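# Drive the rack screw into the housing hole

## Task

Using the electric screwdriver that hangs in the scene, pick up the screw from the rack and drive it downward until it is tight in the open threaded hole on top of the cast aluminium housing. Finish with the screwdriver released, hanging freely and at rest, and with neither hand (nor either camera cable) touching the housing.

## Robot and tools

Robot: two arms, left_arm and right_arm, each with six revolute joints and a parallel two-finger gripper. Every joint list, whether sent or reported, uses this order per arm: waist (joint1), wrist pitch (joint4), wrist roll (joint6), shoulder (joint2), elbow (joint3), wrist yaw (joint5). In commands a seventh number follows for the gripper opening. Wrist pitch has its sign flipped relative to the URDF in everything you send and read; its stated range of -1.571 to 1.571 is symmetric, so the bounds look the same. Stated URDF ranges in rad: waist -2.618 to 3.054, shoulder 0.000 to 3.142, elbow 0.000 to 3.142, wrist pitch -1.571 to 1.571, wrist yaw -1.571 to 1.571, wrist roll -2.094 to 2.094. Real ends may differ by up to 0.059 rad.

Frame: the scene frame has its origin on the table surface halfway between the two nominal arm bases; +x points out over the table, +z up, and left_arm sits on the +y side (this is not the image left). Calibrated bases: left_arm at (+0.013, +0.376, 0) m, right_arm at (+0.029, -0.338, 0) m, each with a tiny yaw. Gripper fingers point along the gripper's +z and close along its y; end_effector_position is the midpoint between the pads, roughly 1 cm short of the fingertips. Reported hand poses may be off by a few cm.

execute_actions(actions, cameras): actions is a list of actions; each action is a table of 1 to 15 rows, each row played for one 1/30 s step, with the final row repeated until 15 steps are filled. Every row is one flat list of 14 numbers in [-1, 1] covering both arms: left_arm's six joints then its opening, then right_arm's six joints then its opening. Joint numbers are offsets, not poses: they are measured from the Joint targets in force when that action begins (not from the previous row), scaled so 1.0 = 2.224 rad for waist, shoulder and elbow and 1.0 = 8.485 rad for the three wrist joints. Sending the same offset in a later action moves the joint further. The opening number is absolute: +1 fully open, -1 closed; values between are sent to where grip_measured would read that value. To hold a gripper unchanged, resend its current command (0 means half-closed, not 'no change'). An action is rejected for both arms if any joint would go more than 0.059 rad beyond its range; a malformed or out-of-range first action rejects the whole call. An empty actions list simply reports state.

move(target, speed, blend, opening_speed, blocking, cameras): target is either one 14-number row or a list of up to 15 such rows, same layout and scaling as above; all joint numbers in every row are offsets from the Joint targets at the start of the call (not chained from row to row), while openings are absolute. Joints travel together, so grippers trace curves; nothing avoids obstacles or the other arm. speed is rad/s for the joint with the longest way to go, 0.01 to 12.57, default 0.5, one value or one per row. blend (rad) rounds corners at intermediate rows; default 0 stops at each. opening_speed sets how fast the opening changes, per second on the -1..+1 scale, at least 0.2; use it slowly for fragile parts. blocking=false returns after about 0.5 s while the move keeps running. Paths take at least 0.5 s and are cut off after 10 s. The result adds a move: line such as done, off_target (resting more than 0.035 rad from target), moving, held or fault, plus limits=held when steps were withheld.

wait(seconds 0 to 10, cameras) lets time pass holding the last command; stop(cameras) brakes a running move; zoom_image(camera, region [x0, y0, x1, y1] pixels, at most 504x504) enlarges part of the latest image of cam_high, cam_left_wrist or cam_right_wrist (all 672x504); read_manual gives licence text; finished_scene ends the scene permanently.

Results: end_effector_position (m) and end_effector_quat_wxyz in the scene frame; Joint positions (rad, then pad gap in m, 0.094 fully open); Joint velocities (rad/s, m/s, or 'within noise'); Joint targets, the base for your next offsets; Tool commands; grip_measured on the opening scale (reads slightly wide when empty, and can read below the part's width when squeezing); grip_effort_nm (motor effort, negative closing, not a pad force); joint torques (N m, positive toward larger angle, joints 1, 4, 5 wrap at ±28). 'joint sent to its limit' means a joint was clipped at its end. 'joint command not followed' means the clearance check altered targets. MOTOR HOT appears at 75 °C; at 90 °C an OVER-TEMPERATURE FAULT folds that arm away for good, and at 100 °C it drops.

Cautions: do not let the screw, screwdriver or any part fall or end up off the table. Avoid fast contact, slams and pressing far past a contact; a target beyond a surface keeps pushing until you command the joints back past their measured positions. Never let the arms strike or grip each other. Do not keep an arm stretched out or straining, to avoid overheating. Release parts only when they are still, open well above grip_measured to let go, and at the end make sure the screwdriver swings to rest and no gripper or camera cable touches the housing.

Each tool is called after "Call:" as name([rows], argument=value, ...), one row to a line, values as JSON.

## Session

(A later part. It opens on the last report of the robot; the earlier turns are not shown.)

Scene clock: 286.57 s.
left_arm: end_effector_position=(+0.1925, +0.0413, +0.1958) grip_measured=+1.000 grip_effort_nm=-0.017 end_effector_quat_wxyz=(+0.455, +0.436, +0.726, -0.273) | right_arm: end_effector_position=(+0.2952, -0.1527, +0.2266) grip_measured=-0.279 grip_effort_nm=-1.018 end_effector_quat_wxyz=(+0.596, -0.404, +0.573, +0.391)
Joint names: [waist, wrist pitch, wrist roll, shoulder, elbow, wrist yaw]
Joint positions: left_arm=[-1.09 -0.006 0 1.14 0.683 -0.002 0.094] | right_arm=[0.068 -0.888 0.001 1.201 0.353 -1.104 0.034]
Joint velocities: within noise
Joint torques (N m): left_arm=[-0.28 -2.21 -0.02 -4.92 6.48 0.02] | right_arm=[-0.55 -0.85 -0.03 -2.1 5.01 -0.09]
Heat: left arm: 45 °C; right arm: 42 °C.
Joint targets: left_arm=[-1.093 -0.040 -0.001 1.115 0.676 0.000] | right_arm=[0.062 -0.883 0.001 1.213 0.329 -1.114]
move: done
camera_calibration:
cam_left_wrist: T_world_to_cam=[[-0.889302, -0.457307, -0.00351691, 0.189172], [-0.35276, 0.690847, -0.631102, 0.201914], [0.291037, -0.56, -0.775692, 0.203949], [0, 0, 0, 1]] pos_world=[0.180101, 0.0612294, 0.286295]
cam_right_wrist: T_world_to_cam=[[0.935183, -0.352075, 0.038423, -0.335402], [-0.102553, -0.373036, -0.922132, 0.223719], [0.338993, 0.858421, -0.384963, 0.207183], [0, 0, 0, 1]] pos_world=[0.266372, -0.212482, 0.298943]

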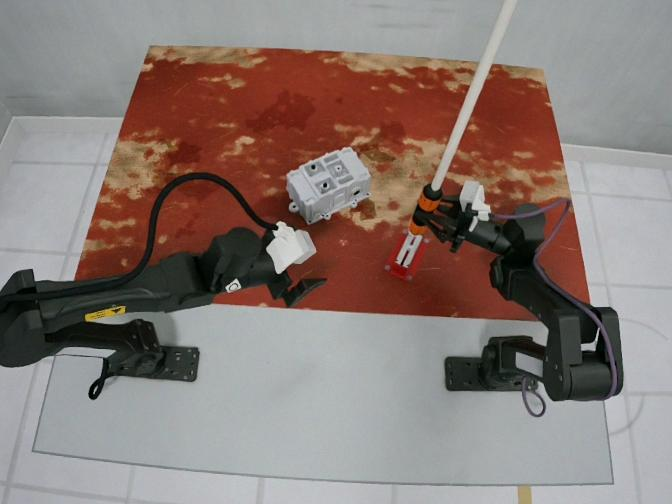

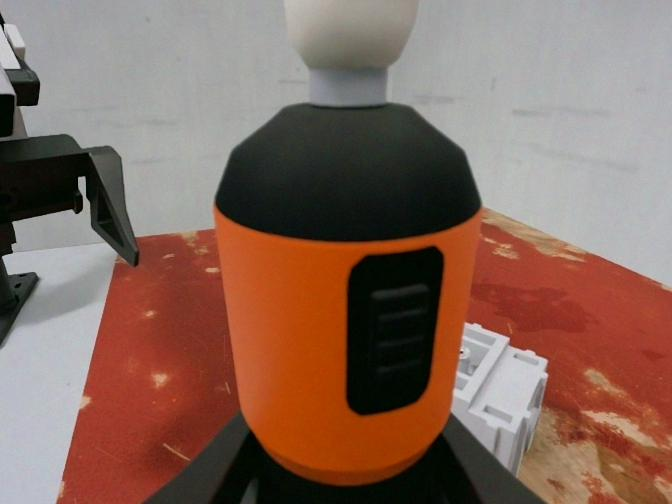

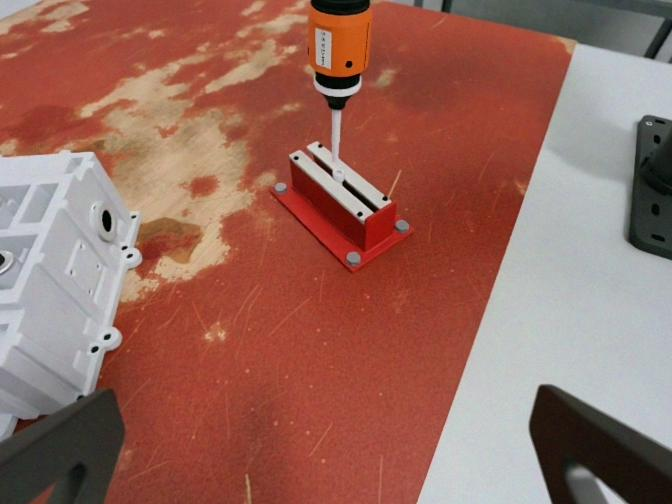

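Call:
move(target=[0,0,0,0,0,0,1,-0.0102,-0.0042,0,0.0055,-0.0102,-0.0027,-1], speed=0.15)

Call:
zoom_image(camera="cam_right_wrist", region=[290, 100, 390, 220])

Call:
zoom_image(camera="cam_high", region=[385, 210, 445, 290])

Scene clock: 300.67 s.
left_arm: end_effector_position=(+0.1925, +0.0413, +0.1958) grip_measured=+1.000 grip_effort_nm=-0.012 end_effector_quat_wxyz=(+0.455, +0.436, +0.726, -0.273) | right_arm: end_effector_position=(+0.2946, -0.1581, +0.2205) grip_measured=-0.279 grip_effort_nm=-1.018 end_effector_quat_wxyz=(+0.598, -0.402, +0.574, +0.389)
Joint names: [waist, wrist pitch, wrist roll, shoulder, elbow, wrist yaw]
Joint positions: left_arm=[-1.09 -0.006 0 1.14 0.683 -0.002 0.094] | right_arm=[0.044 -0.923 0.001 1.213 0.33 -1.12 0.034]
Joint velocities: within noise
Joint torques (N m): left_arm=[-0.28 -2.22 -0.02 -4.93 6.45 0.02] | right_arm=[-0.35 -0.87 -0.05 -2.11 4.86 -0.13]
Heat: left arm: 46 °C; right arm: 41 °C.
Joint targets: left_arm=[-1.093 -0.040 -0.001 1.115 0.676 0.000] | right_arm=[0.039 -0.918 0.000 1.225 0.307 -1.137]
move: done
camera_calibration:
cam_left_wrist: T_world_to_cam=[[-0.889302, -0.457307, -0.00351691, 0.189172], [-0.35276, 0.690847, -0.631102, 0.201914], [0.291037, -0.56, -0.775692, 0.203949], [0, 0, 0, 1]] pos_world=[0.180101, 0.0612294, 0.286295]
cam_right_wrist: T_world_to_cam=[[0.932571, -0.358874, 0.0389959, -0.337056], [-0.104925, -0.372839, -0.921945, 0.216728], [0.345402, 0.855687, -0.385354, 0.207569], [0, 0, 0, 1]] pos_world=[0.265375, -0.217771, 0.292942]

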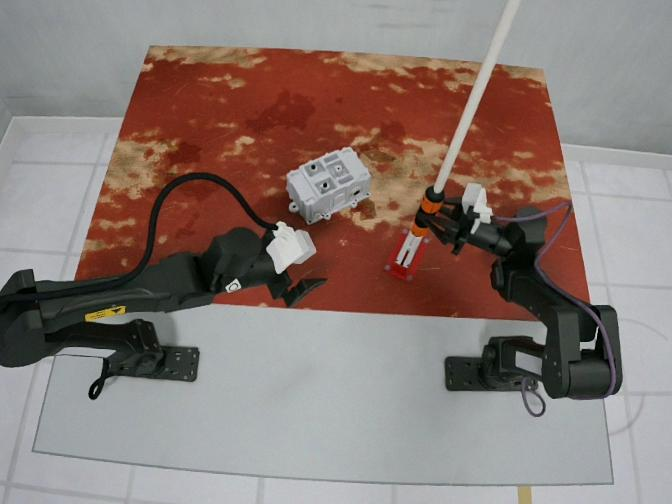

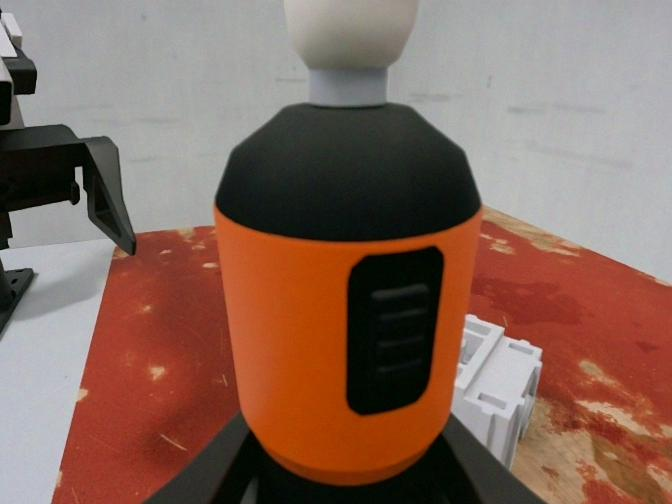

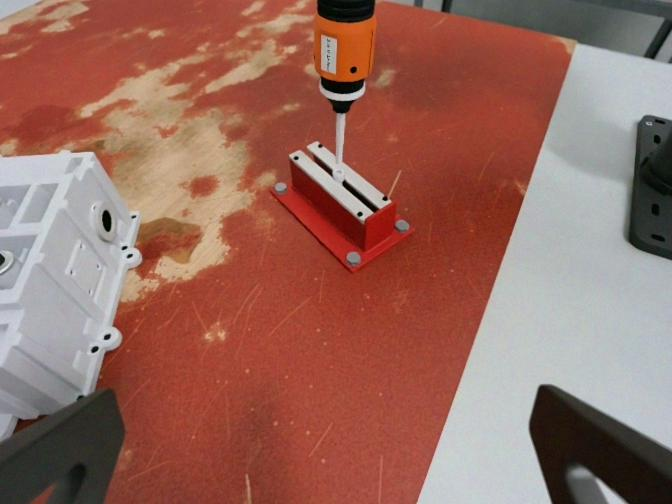

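Scaled by 4.200 from the camera's 672x504 image, which has a finer 960x720 frame.

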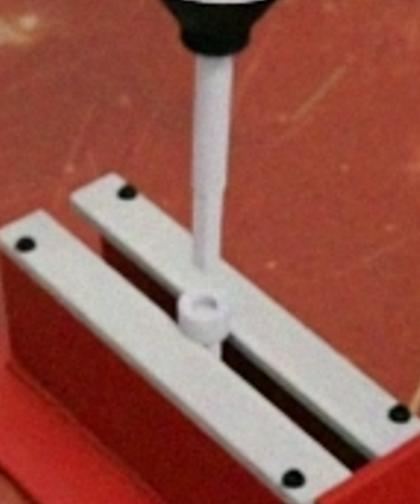

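Scaled by 6.300 from the camera's 672x504 image, which has a finer 960x720 frame.

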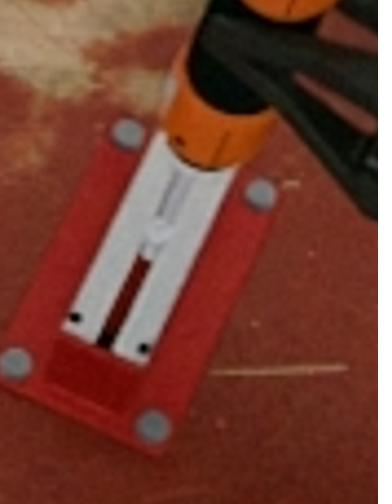

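Call:
move(target=[0,0,0,0,0,0,1,0.0014,-0.0096,0,0.0232,-0.0134,0.0004,-1], speed=0.08)

Call:
zoom_image(camera="cam_right_wrist", region=[290, 100, 390, 220])

Call:
zoom_image(camera="cam_high", region=[385, 210, 445, 290])

Scene clock: 313.60 s.
left_arm: end_effector_position=(+0.1925, +0.0413, +0.1958) grip_measured=+1.000 grip_effort_nm=-0.007 end_effector_quat_wxyz=(+0.455, +0.436, +0.726, -0.273) | right_arm: end_effector_position=(+0.2943, -0.1581, +0.2094) grip_measured=-0.279 grip_effort_nm=-1.023 end_effector_quat_wxyz=(+0.598, -0.403, +0.573, +0.389)
Joint names: [waist, wrist pitch, wrist roll, shoulder, elbow, wrist yaw]
Joint positions: left_arm=[-1.09 -0.006 0 1.14 0.683 -0.002 0.094] | right_arm=[0.044 -1.005 0.002 1.263 0.3 -1.121 0.034]
Joint velocities: within noise
Joint torques (N m): left_arm=[-0.29 -2.22 -0.02 -4.93 6.46 0.02] | right_arm=[-0.06 -0.82 -0.02 -2.14 4.64 -0.13]
Heat: left arm: 46 °C; right arm: 41 °C.
Joint targets: left_arm=[-1.093 -0.040 -0.001 1.115 0.676 0.000] | right_arm=[0.043 -1.000 0.001 1.276 0.277 -1.133]
move: done
camera_calibration:
cam_left_wrist: T_world_to_cam=[[-0.889302, -0.457307, -0.00351691, 0.189172], [-0.35276, 0.690847, -0.631102, 0.201914], [0.291037, -0.56, -0.775692, 0.203949], [0, 0, 0, 1]] pos_world=[0.180101, 0.0612294, 0.286295]
cam_right_wrist: T_world_to_cam=[[0.932801, -0.35816, 0.0400474, -0.336449], [-0.103559, -0.372816, -0.922108, 0.206047], [0.345193, 0.855996, -0.384854, 0.203373], [0, 0, 0, 1]] pos_world=[0.264975, -0.217772, 0.281741]

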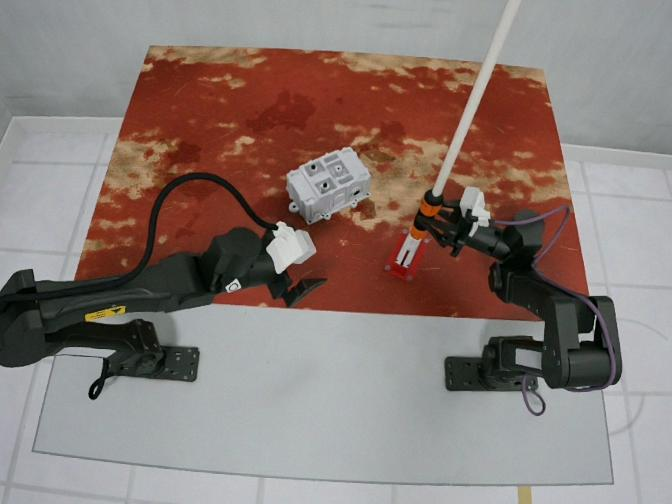

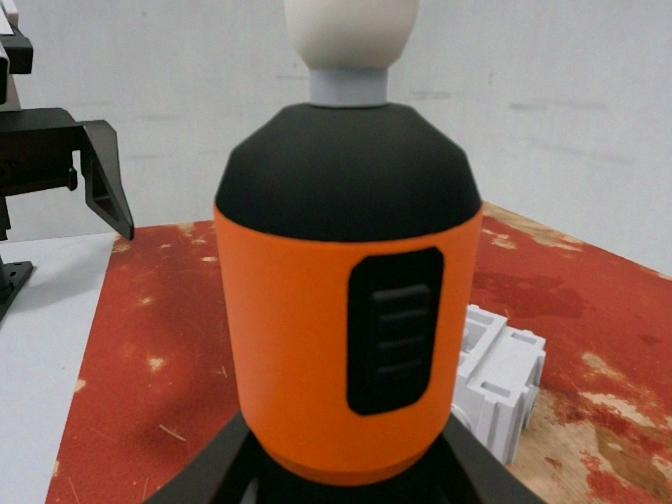

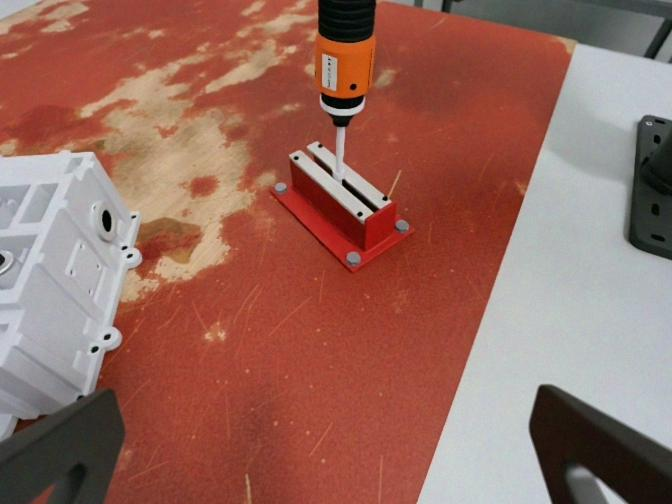

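Scaled by 4.200 from the camera's 672x504 image, which has a finer 960x720 frame.

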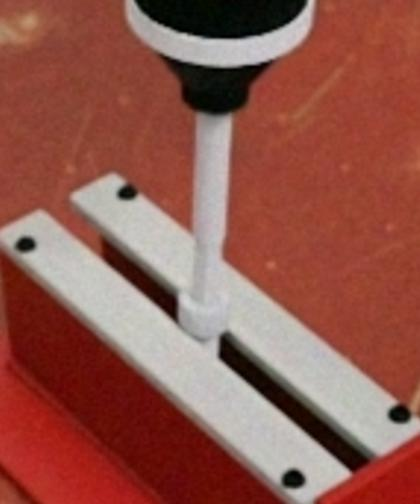

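Scaled by 6.300 from the camera's 672x504 image, which has a finer 960x720 frame.

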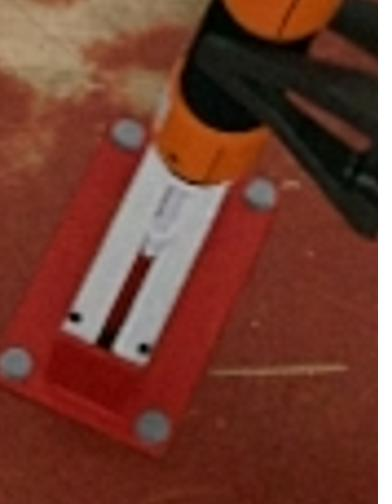

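Call:
move([
  [0,0,0,0,0,0,1,0,-0.0017,0,0.0043,-0.0024,0,-1],
  [0,0,0,0,0,0,1,0,0.0337,0,-0.0756,0.0525,0,-1],
], speed=[0.05,0.12])

Call:
zoom_image(camera="cam_right_wrist", region=[270, 60, 390, 220])

Scene clock: 325.53 s.
left_arm: end_effector_position=(+0.1925, +0.0413, +0.1958) grip_measured=+1.000 grip_effort_nm=0.002 end_effector_quat_wxyz=(+0.455, +0.436, +0.726, -0.273) | right_arm: end_effector_position=(+0.2907, -0.1584, +0.2300) grip_measured=-0.279 grip_effort_nm=-1.018 end_effector_quat_wxyz=(+0.580, -0.393, +0.591, +0.400)
Joint names: [waist, wrist pitch, wrist roll, shoulder, elbow, wrist yaw]
Joint positions: left_arm=[-1.09 -0.006 0 1.14 0.683 -0.002 0.094] | right_arm=[0.044 -0.739 0.002 1.125 0.369 -1.122 0.034]
Joint velocities: within noise
Joint torques (N m): left_arm=[-0.29 -2.21 -0.02 -4.92 6.42 0.02] | right_arm=[0.01 -0.73 -0.03 -4.01 8.9 -0.11]
Heat: left arm: 46 °C; right arm: 41 °C.
Joint targets: left_arm=[-1.093 -0.040 -0.001 1.115 0.676 0.000] | right_arm=[0.043 -0.714 0.000 1.108 0.394 -1.134]
move: done
camera_calibration:
cam_left_wrist: T_world_to_cam=[[-0.889302, -0.457307, -0.00351691, 0.189172], [-0.35276, 0.690847, -0.631102, 0.201914], [0.291037, -0.56, -0.775692, 0.203949], [0, 0, 0, 1]] pos_world=[0.180101, 0.0612294, 0.286295]
cam_right_wrist: T_world_to_cam=[[0.933754, -0.357707, -0.0122282, -0.322242], [-0.156149, -0.376391, -0.913207, 0.237338], [0.322058, 0.85462, -0.407312, 0.22447], [0, 0, 0, 1]] pos_world=[0.265662, -0.217773, 0.304227]

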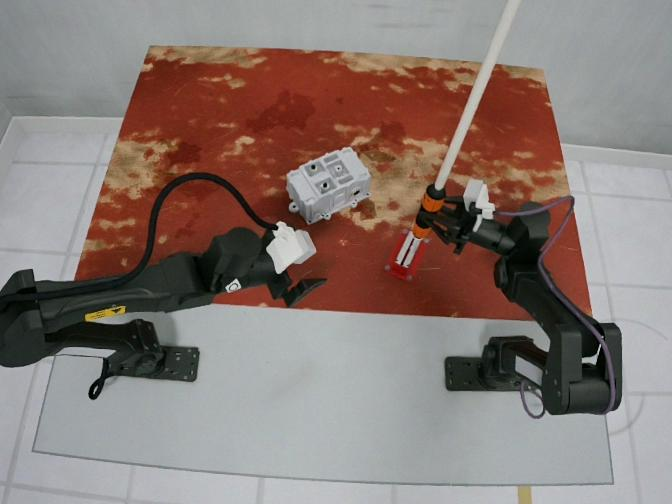

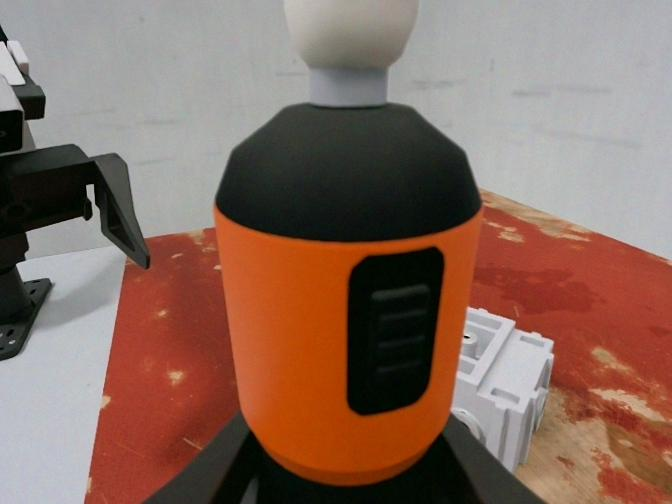

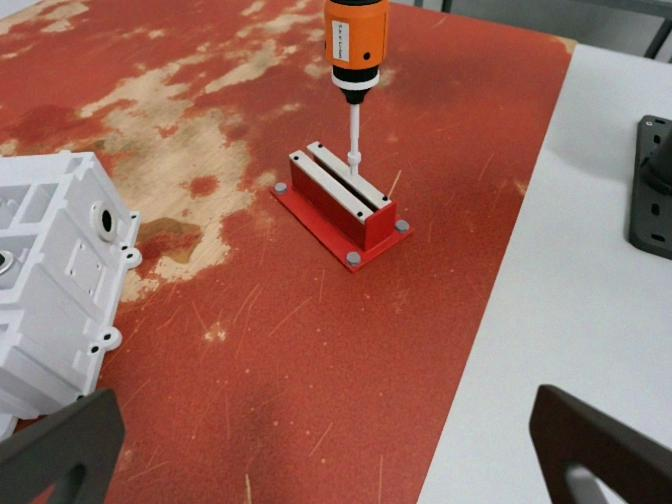

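Scaled by 3.150 from the camera's 672x504 image, which has a finer 960x720 frame.

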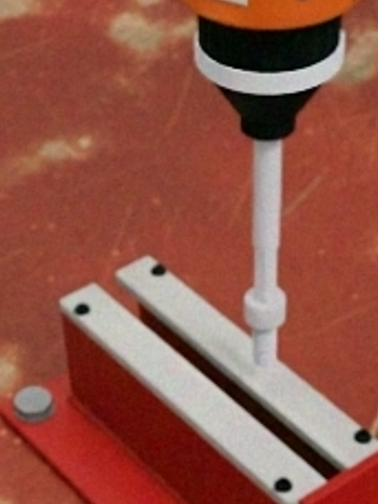

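Call:
move([
  [0.1799,-0.0491,0,0.0606,-0.0597,0,1,0,0.0516,0,-0.0544,0.1423,0,-1],
  [0.1799,-0.0491,0,0.0606,-0.0597,0,1,0.2208,0.0367,0,0.3121,0.4521,0.0933,-1],
], speed=[0.25,0.25])

Call:
zoom_image(camera="cam_right_wrist", region=[200, 100, 470, 360])

Call:
zoom_image(camera="cam_high", region=[290, 110, 400, 220])

Scene clock: 357.73 s.
left_arm: end_effector_position=(+0.3240, +0.1221, +0.1912) grip_measured=+1.000 grip_effort_nm=0.002 end_effector_quat_wxyz=(+0.569, +0.269, +0.750, -0.204) | right_arm: end_effector_position=(+0.4736, +0.0077, +0.3354) grip_measured=-0.279 grip_effort_nm=-1.018 end_effector_quat_wxyz=(+0.637, -0.306, +0.637, +0.308)
Joint names: [waist, wrist pitch, wrist roll, shoulder, elbow, wrist yaw]
Joint positions: left_arm=[-0.695 -0.419 0 1.243 0.551 -0.001 0.094] | right_arm=[0.527 -0.409 0.002 1.774 1.366 -0.348 0.034]
Joint velocities: within noise
Joint torques (N m): left_arm=[0.23 -2.34 -0.02 -2.85 5.98 0.01] | right_arm=[0.53 -1.15 -0.06 -7.76 10.62 0.06]
Heat: left arm: 46 °C; right arm: 46 °C.
Joint targets: left_arm=[-0.693 -0.456 -0.001 1.250 0.543 0.000] | right_arm=[0.534 -0.403 0.000 1.802 1.399 -0.342]
move: off_target (left_arm); left_arm: the wrist pitch is farthest, 0.038 rad from its target
camera_calibration:
cam_left_wrist: T_world_to_cam=[[-0.645186, -0.764006, -0.00546126, 0.301703], [-0.495578, 0.423924, -0.758084, 0.292739], [0.581495, -0.486399, -0.652134, 0.0806012], [0, 0, 0, 1]] pos_world=[0.29286, 0.145608, 0.276131]
cam_right_wrist: T_world_to_cam=[[0.792156, -0.610312, 0.00297145, -0.368369], [-0.241998, -0.318563, -0.91649, 0.465926], [0.560291, 0.725284, -0.400046, -0.0477691], [0, 0, 0, 1]] pos_world=[0.431323, -0.0417467, 0.409002]

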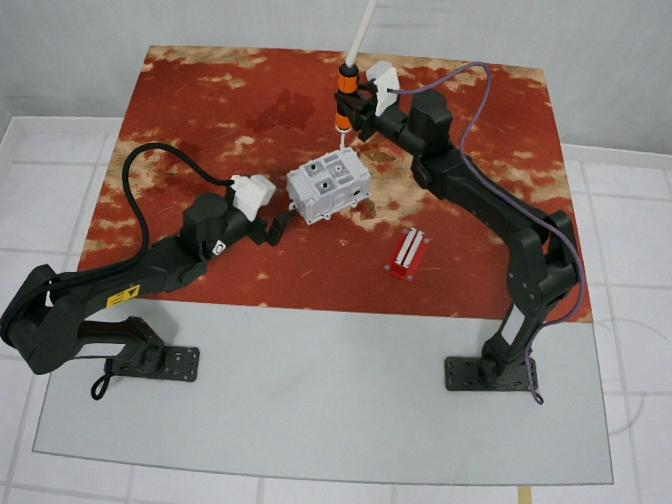

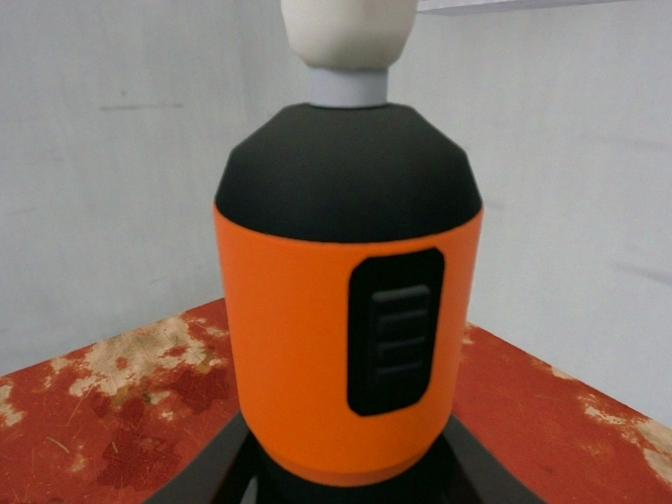

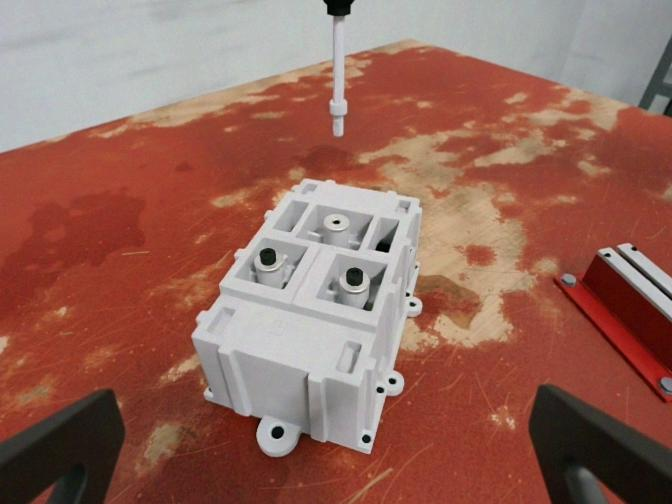

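Scaled by 1.867 from the camera's 672x504 image, which has a finer 960x720 frame.

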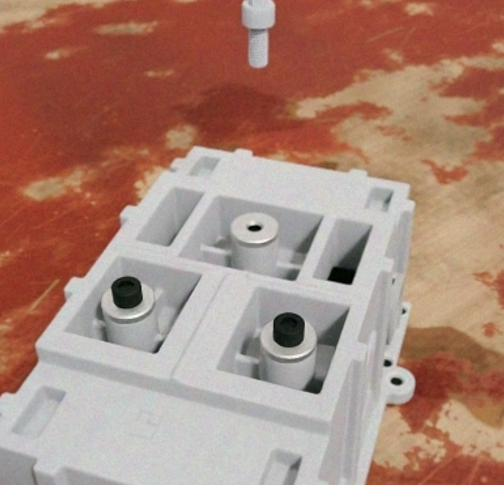

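Scaled by 4.582 from the camera's 672x504 image, which has a finer 960x720 frame.

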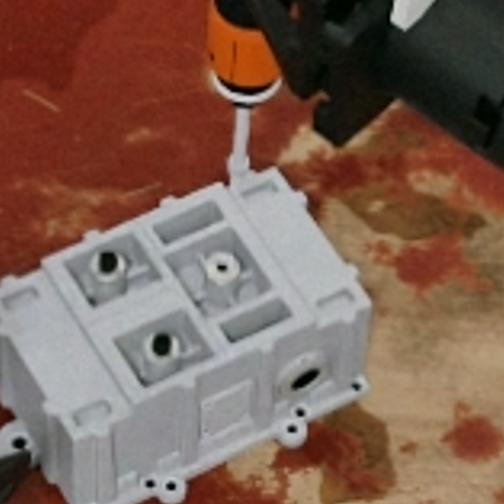

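Call:
move(target=[0,0,0,0,0,0,1,0.0075,-0.0204,0,0.0179,-0.0599,0.002,-1], speed=0.12)

Call:
zoom_image(camera="cam_right_wrist", region=[270, 130, 410, 260])

Call:
zoom_image(camera="cam_high", region=[310, 130, 370, 190])

Scene clock: 379.73 s.
left_arm: end_effector_position=(+0.3240, +0.1221, +0.1913) grip_measured=+1.000 grip_effort_nm=-0.007 end_effector_quat_wxyz=(+0.569, +0.269, +0.750, -0.204) | right_arm: end_effector_position=(+0.4734, +0.0135, +0.3201) grip_measured=-0.279 grip_effort_nm=-1.023 end_effector_quat_wxyz=(+0.659, -0.303, +0.615, +0.309)
Joint names: [waist, wrist pitch, wrist roll, shoulder, elbow, wrist yaw]
Joint positions: left_arm=[-0.695 -0.419 0 1.243 0.551 -0.001 0.094] | right_arm=[0.541 -0.583 0.002 1.811 1.29 -0.332 0.034]
Joint velocities: within noise
Joint torques (N m): left_arm=[0.24 -2.34 -0.02 -2.85 6.01 0.02] | right_arm=[0.72 -1.16 -0.04 -7.68 5.91 0.06]
Heat: left arm: 45 °C; right arm: 47 °C.
Joint targets: left_arm=[-0.693 -0.456 -0.001 1.250 0.543 0.000] | right_arm=[0.550 -0.575 0.000 1.842 1.266 -0.325]
move: off_target (left_arm); left_arm: the wrist pitch is farthest, 0.037 rad from its target
camera_calibration:
cam_left_wrist: T_world_to_cam=[[-0.645174, -0.764016, -0.00552614, 0.301795], [-0.495338, 0.423774, -0.758324, 0.292791], [0.581713, -0.486514, -0.651854, 0.0805908], [0, 0, 0, 1]] pos_world=[0.292861, 0.145708, 0.276232]
cam_right_wrist: T_world_to_cam=[[0.790035, -0.612603, 0.0237173, -0.370202], [-0.194881, -0.287628, -0.937705, 0.437832], [0.581263, 0.736198, -0.346621, -0.0850552], [0, 0, 0, 1]] pos_world=[0.427236, -0.0382362, 0.389856]

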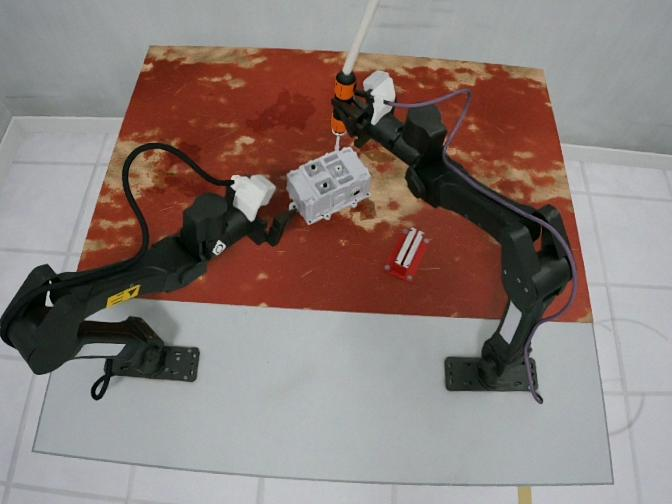

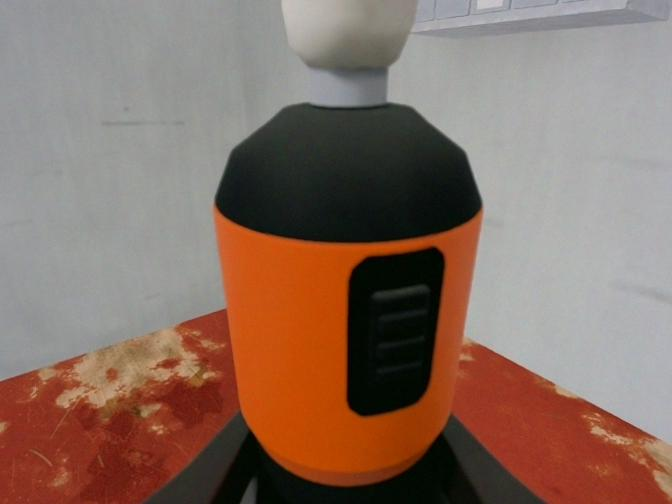

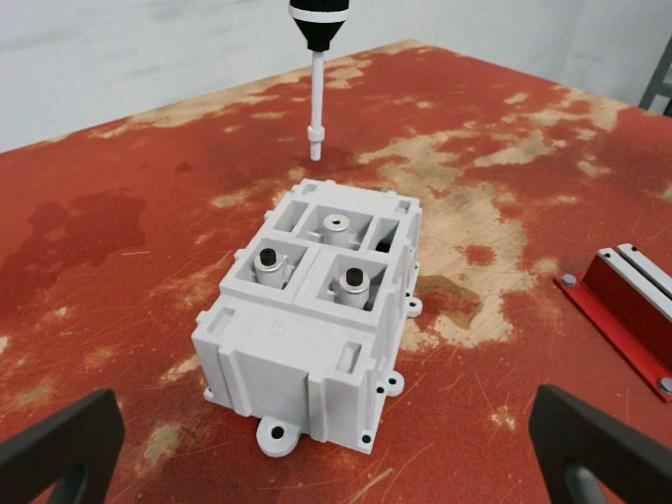

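Scaled by 3.600 from the camera's 672x504 image, which has a finer 960x720 frame.

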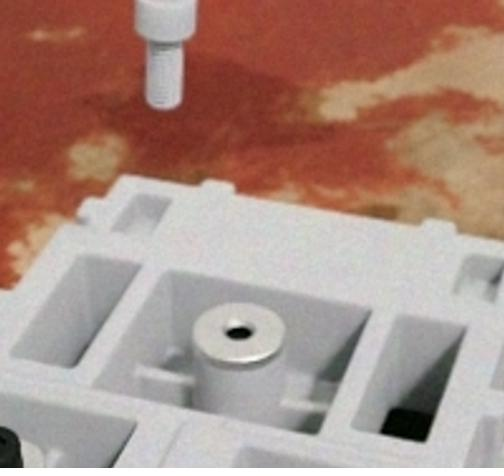

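Scaled by 8.400 from the camera's 672x504 image, which has a finer 960x720 frame.

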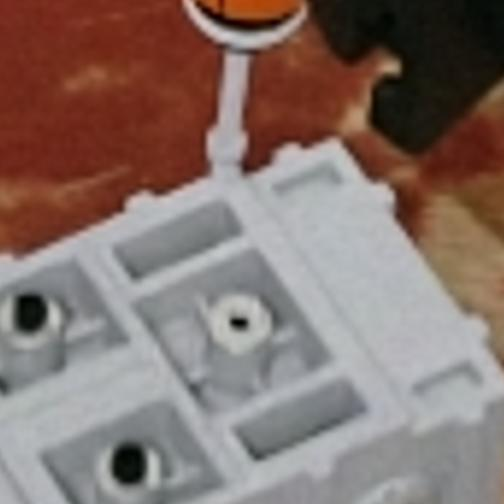

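Call:
move(target=[0,0,0,0,0,0,1,0.003,0.0021,0,-0.0023,-0.0222,0.0007,-1], speed=0.1)

Call:
zoom_image(camera="cam_right_wrist", region=[270, 130, 410, 260])

Call:
zoom_image(camera="cam_high", region=[310, 130, 370, 190])

Scene clock: 406.57 s.
left_arm: end_effector_position=(+0.3240, +0.1221, +0.1913) grip_measured=+1.000 grip_effort_nm=-0.012 end_effector_quat_wxyz=(+0.569, +0.269, +0.750, -0.204) | right_arm: end_effector_position=(+0.4689, +0.0141, +0.2965) grip_measured=-0.279 grip_effort_nm=-1.018 end_effector_quat_wxyz=(+0.641, -0.306, +0.633, +0.308)
Joint names: [waist, wrist pitch, wrist roll, shoulder, elbow, wrist yaw]
Joint positions: left_arm=[-0.695 -0.419 0 1.243 0.551 -0.001 0.094] | right_arm=[0.548 -0.583 0.002 1.811 1.241 -0.326 0.034]
Joint velocities: within noise
Joint torques (N m): left_arm=[0.24 -2.33 -0.01 -2.85 5.98 0.02] | right_arm=[0.8 -0.99 -0.05 -8.01 5.98 0.08]
Heat: left arm: 44 °C; right arm: 43 °C.
Joint targets: left_arm=[-0.693 -0.456 -0.001 1.250 0.543 0.000] | right_arm=[0.557 -0.558 0.000 1.837 1.216 -0.319]
move: off_target (left_arm); left_arm: the wrist pitch is farthest, 0.037 rad from its target
camera_calibration:
cam_left_wrist: T_world_to_cam=[[-0.645174, -0.764016, -0.00552614, 0.301795], [-0.495338, 0.423774, -0.758324, 0.292791], [0.581713, -0.486514, -0.651854, 0.0805908], [0, 0, 0, 1]] pos_world=[0.292861, 0.145708, 0.276232]
cam_right_wrist: T_world_to_cam=[[0.79135, -0.611324, 0.0069056, -0.36144], [-0.23322, -0.312303, -0.92091, 0.428203], [0.565131, 0.727152, -0.389714, -0.0706654], [0, 0, 0, 1]] pos_world=[0.425826, -0.0358437, 0.369293]

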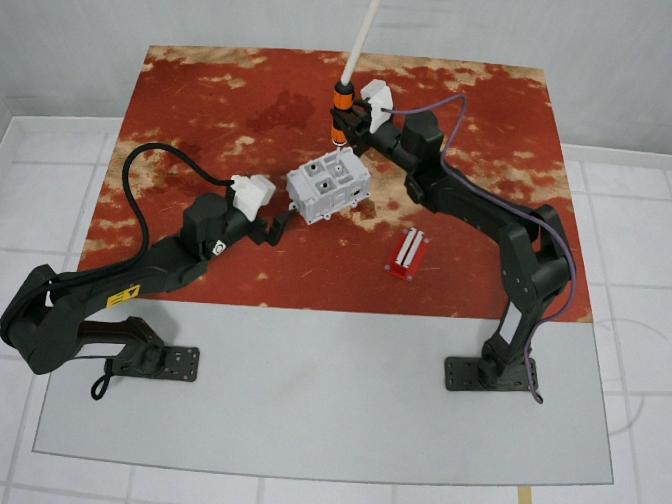

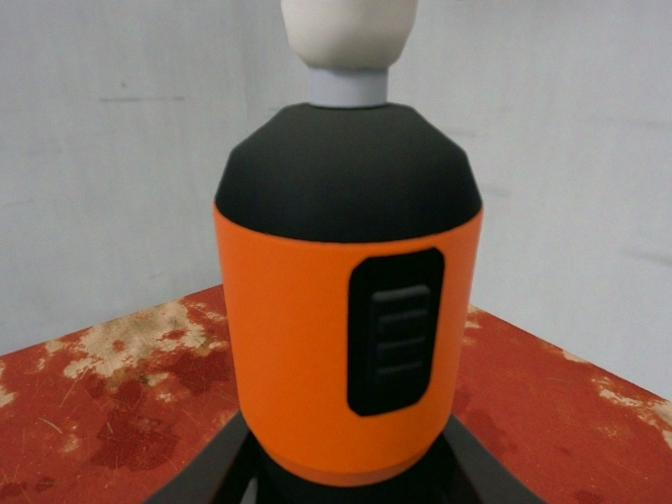

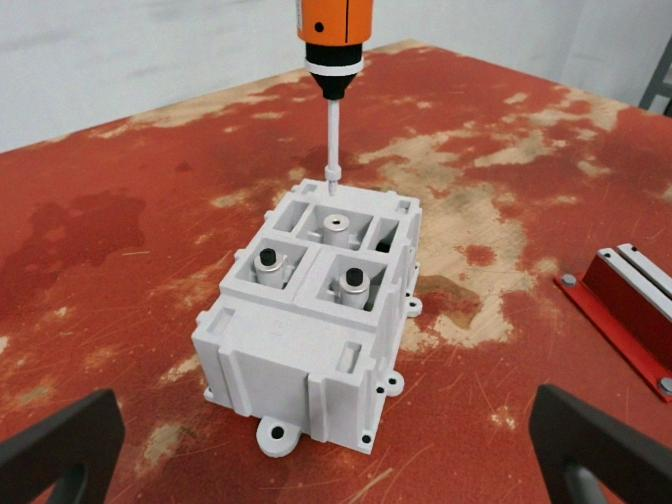

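Scaled by 3.600 from the camera's 672x504 image, which has a finer 960x720 frame.

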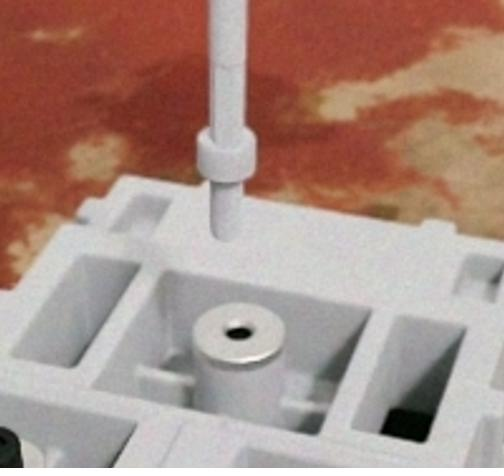

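Scaled by 8.400 from the camera's 672x504 image, which has a finer 960x720 frame.

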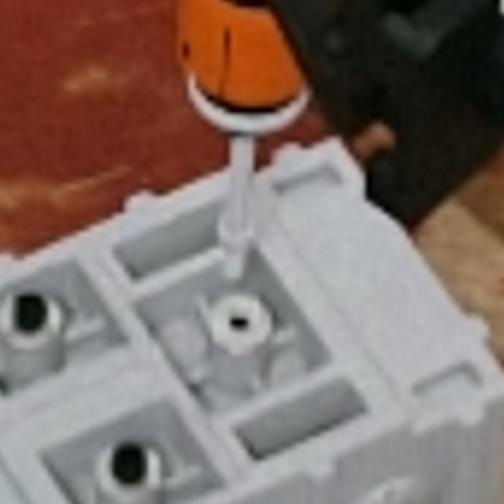

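Call:
move(target=[0,0,0,0,0,0,1,-0.0023,-0.0052,0,0.0058,-0.0184,-0.0006,-1], speed=0.08)

Call:
zoom_image(camera="cam_right_wrist", region=[270, 130, 410, 260])

Call:
zoom_image(camera="cam_high", region=[310, 130, 370, 190])

Scene clock: 427.00 s.
left_arm: end_effector_position=(+0.3240, +0.1221, +0.1913) grip_measured=+1.000 grip_effort_nm=-0.002 end_effector_quat_wxyz=(+0.569, +0.269, +0.750, -0.204) | right_arm: end_effector_position=(+0.4671, +0.0127, +0.2810) grip_measured=-0.279 grip_effort_nm=-1.018 end_effector_quat_wxyz=(+0.636, -0.306, +0.639, +0.307)
Joint names: [waist, wrist pitch, wrist roll, shoulder, elbow, wrist yaw]
Joint positions: left_arm=[-0.695 -0.419 0 1.243 0.551 -0.001 0.094] | right_arm=[0.548 -0.614 0.002 1.817 1.2 -0.325 0.034]
Joint velocities: within noise
Joint torques (N m): left_arm=[0.23 -2.33 -0.02 -2.85 6.02 0.02] | right_arm=[0.38 -1.15 -0.06 -7.54 5.75 -0.01]
Heat: left arm: 44 °C; right arm: 41 °C.
Joint targets: left_arm=[-0.693 -0.456 -0.001 1.250 0.543 0.000] | right_arm=[0.552 -0.602 0.000 1.850 1.175 -0.324]
move: off_target (left_arm); left_arm: the wrist pitch is farthest, 0.037 rad from its target
camera_calibration:
cam_left_wrist: T_world_to_cam=[[-0.645174, -0.764016, -0.00552614, 0.301795], [-0.495338, 0.423774, -0.758324, 0.292791], [0.581713, -0.486514, -0.651854, 0.0805908], [0, 0, 0, 1]] pos_world=[0.292861, 0.145708, 0.276232]
cam_right_wrist: T_world_to_cam=[[0.790998, -0.611817, 0.00151603, -0.35895], [-0.245877, -0.320153, -0.914902, 0.417515], [0.560238, 0.723313, -0.403672, -0.0684324], [0, 0, 0, 1]] pos_world=[0.424924, -0.0364445, 0.354905]

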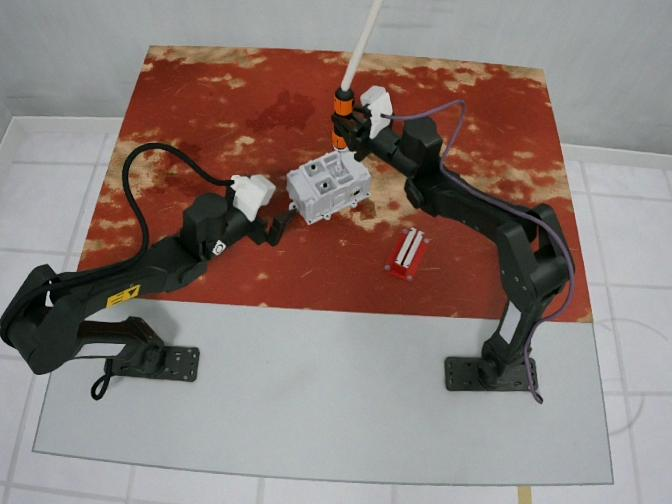

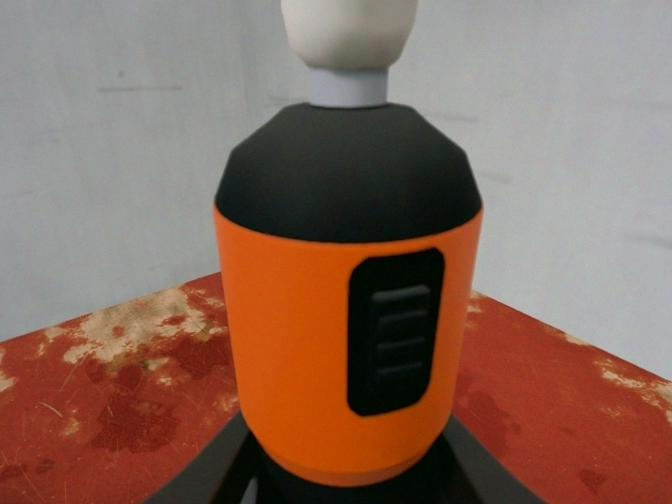

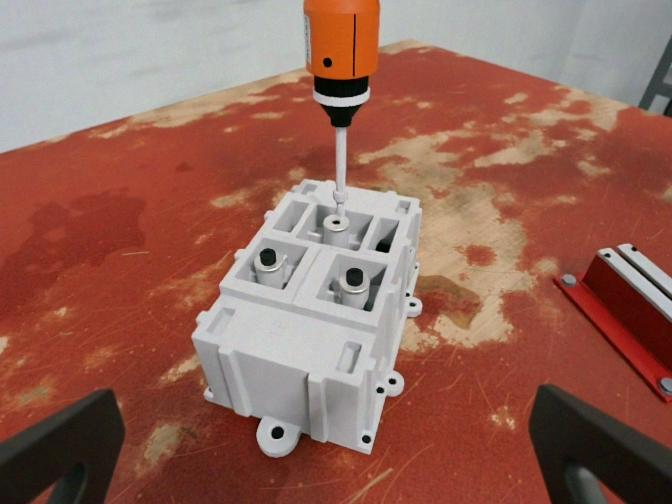

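Scaled by 3.600 from the camera's 672x504 image, which has a finer 960x720 frame.

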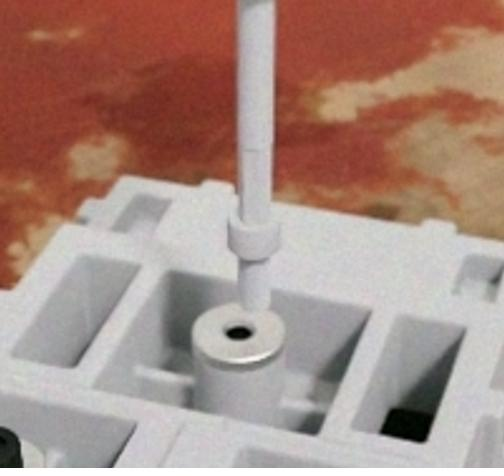

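Scaled by 8.400 from the camera's 672x504 image, which has a finer 960x720 frame.

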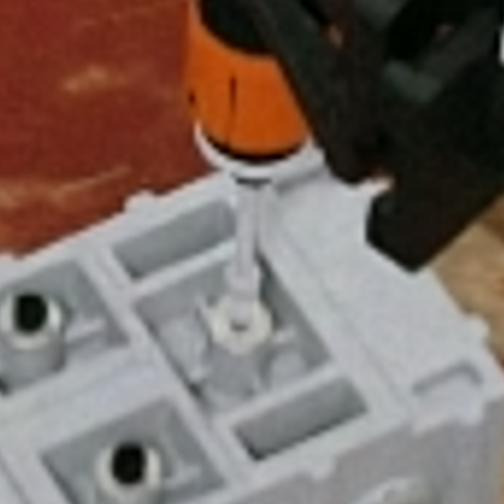

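Call:
move(target=[0,0,0,0,0,0,1,0,-0.0013,0,0.0071,0.0035,0,-1], speed=0.05)

Call:
zoom_image(camera="cam_right_wrist", region=[300, 170, 370, 240])

Call:
zoom_image(camera="cam_high", region=[320, 140, 360, 180])

Scene clock: 458.23 s.
left_arm: end_effector_position=(+0.3240, +0.1221, +0.1913) grip_measured=+1.000 grip_effort_nm=-0.017 end_effector_quat_wxyz=(+0.569, +0.269, +0.750, -0.204) | right_arm: end_effector_position=(+0.4691, +0.0140, +0.2758) grip_measured=-0.279 grip_effort_nm=-1.018 end_effector_quat_wxyz=(+0.635, -0.306, +0.640, +0.307)
Joint names: [waist, wrist pitch, wrist roll, shoulder, elbow, wrist yaw]
Joint positions: left_arm=[-0.695 -0.419 0 1.243 0.551 -0.001 0.094] | right_arm=[0.548 -0.626 0.002 1.832 1.2 -0.325 0.034]
Joint velocities: within noise
Joint torques (N m): left_arm=[0.24 -2.33 -0.02 -2.82 6 0.01] | right_arm=[0.34 -1.12 -0.05 -7.65 6.32 -0.01]
Heat: left arm: 45 °C; right arm: 41 °C.
Joint targets: left_arm=[-0.693 -0.456 -0.001 1.250 0.543 0.000] | right_arm=[0.552 -0.613 0.000 1.866 1.183 -0.324]
move: off_target (left_arm); left_arm: the wrist pitch is farthest, 0.037 rad from its target
camera_calibration:
cam_left_wrist: T_world_to_cam=[[-0.645174, -0.764016, -0.00552614, 0.301795], [-0.495338, 0.423774, -0.758324, 0.292791], [0.581713, -0.486514, -0.651854, 0.0805908], [0, 0, 0, 1]] pos_world=[0.292861, 0.145708, 0.276232]
cam_right_wrist: T_world_to_cam=[[0.790975, -0.611848, 0.000545178, -0.359477], [-0.248187, -0.321661, -0.913749, 0.414461], [0.559251, 0.722617, -0.406279, -0.0713855], [0, 0, 0, 1]] pos_world=[0.427124, -0.0350448, 0.349907]

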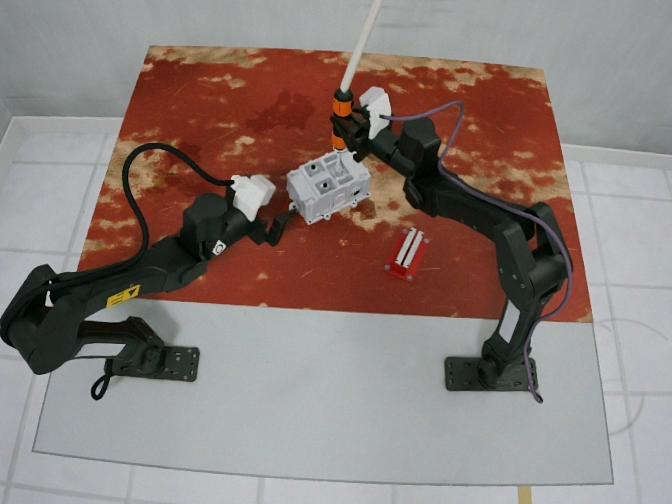

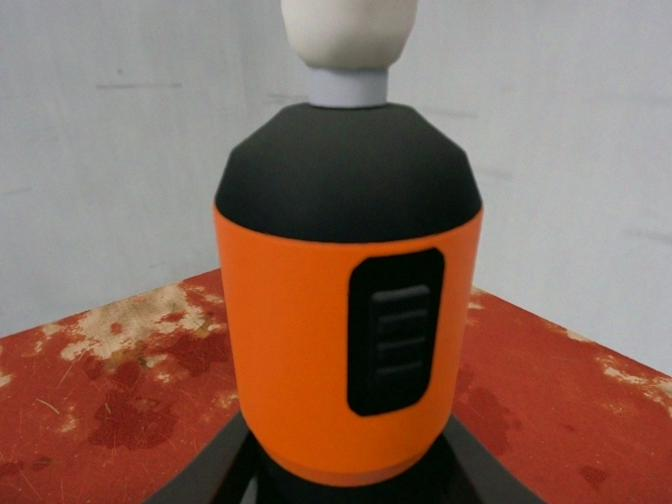

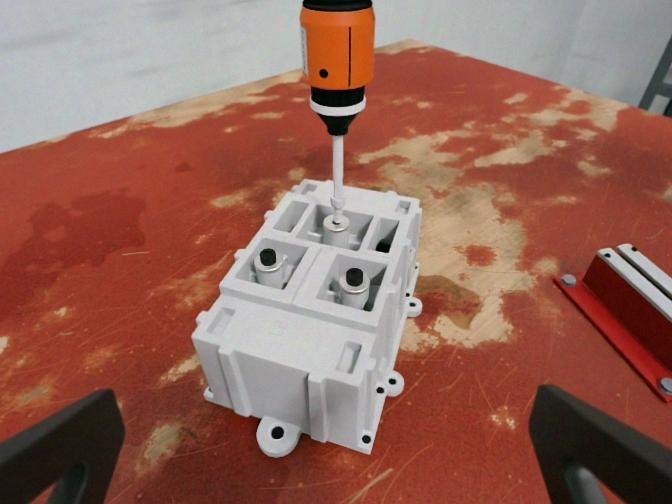

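Scaled by 7.200 from the camera's 672x504 image, which has a finer 960x720 frame.

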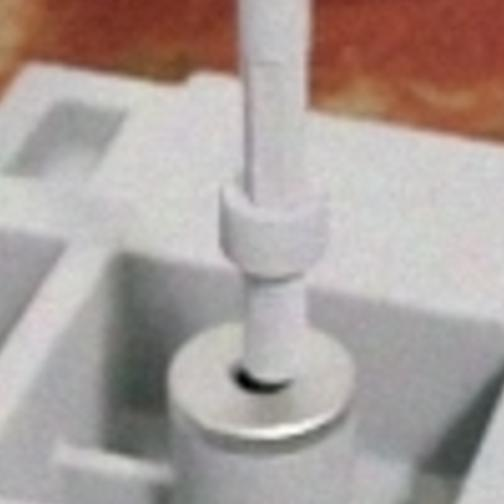

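Scaled by 12.600 from the camera's 672x504 image, which has a finer 960x720 frame.

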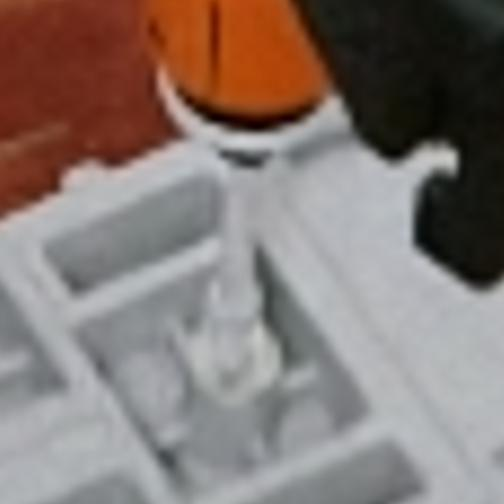

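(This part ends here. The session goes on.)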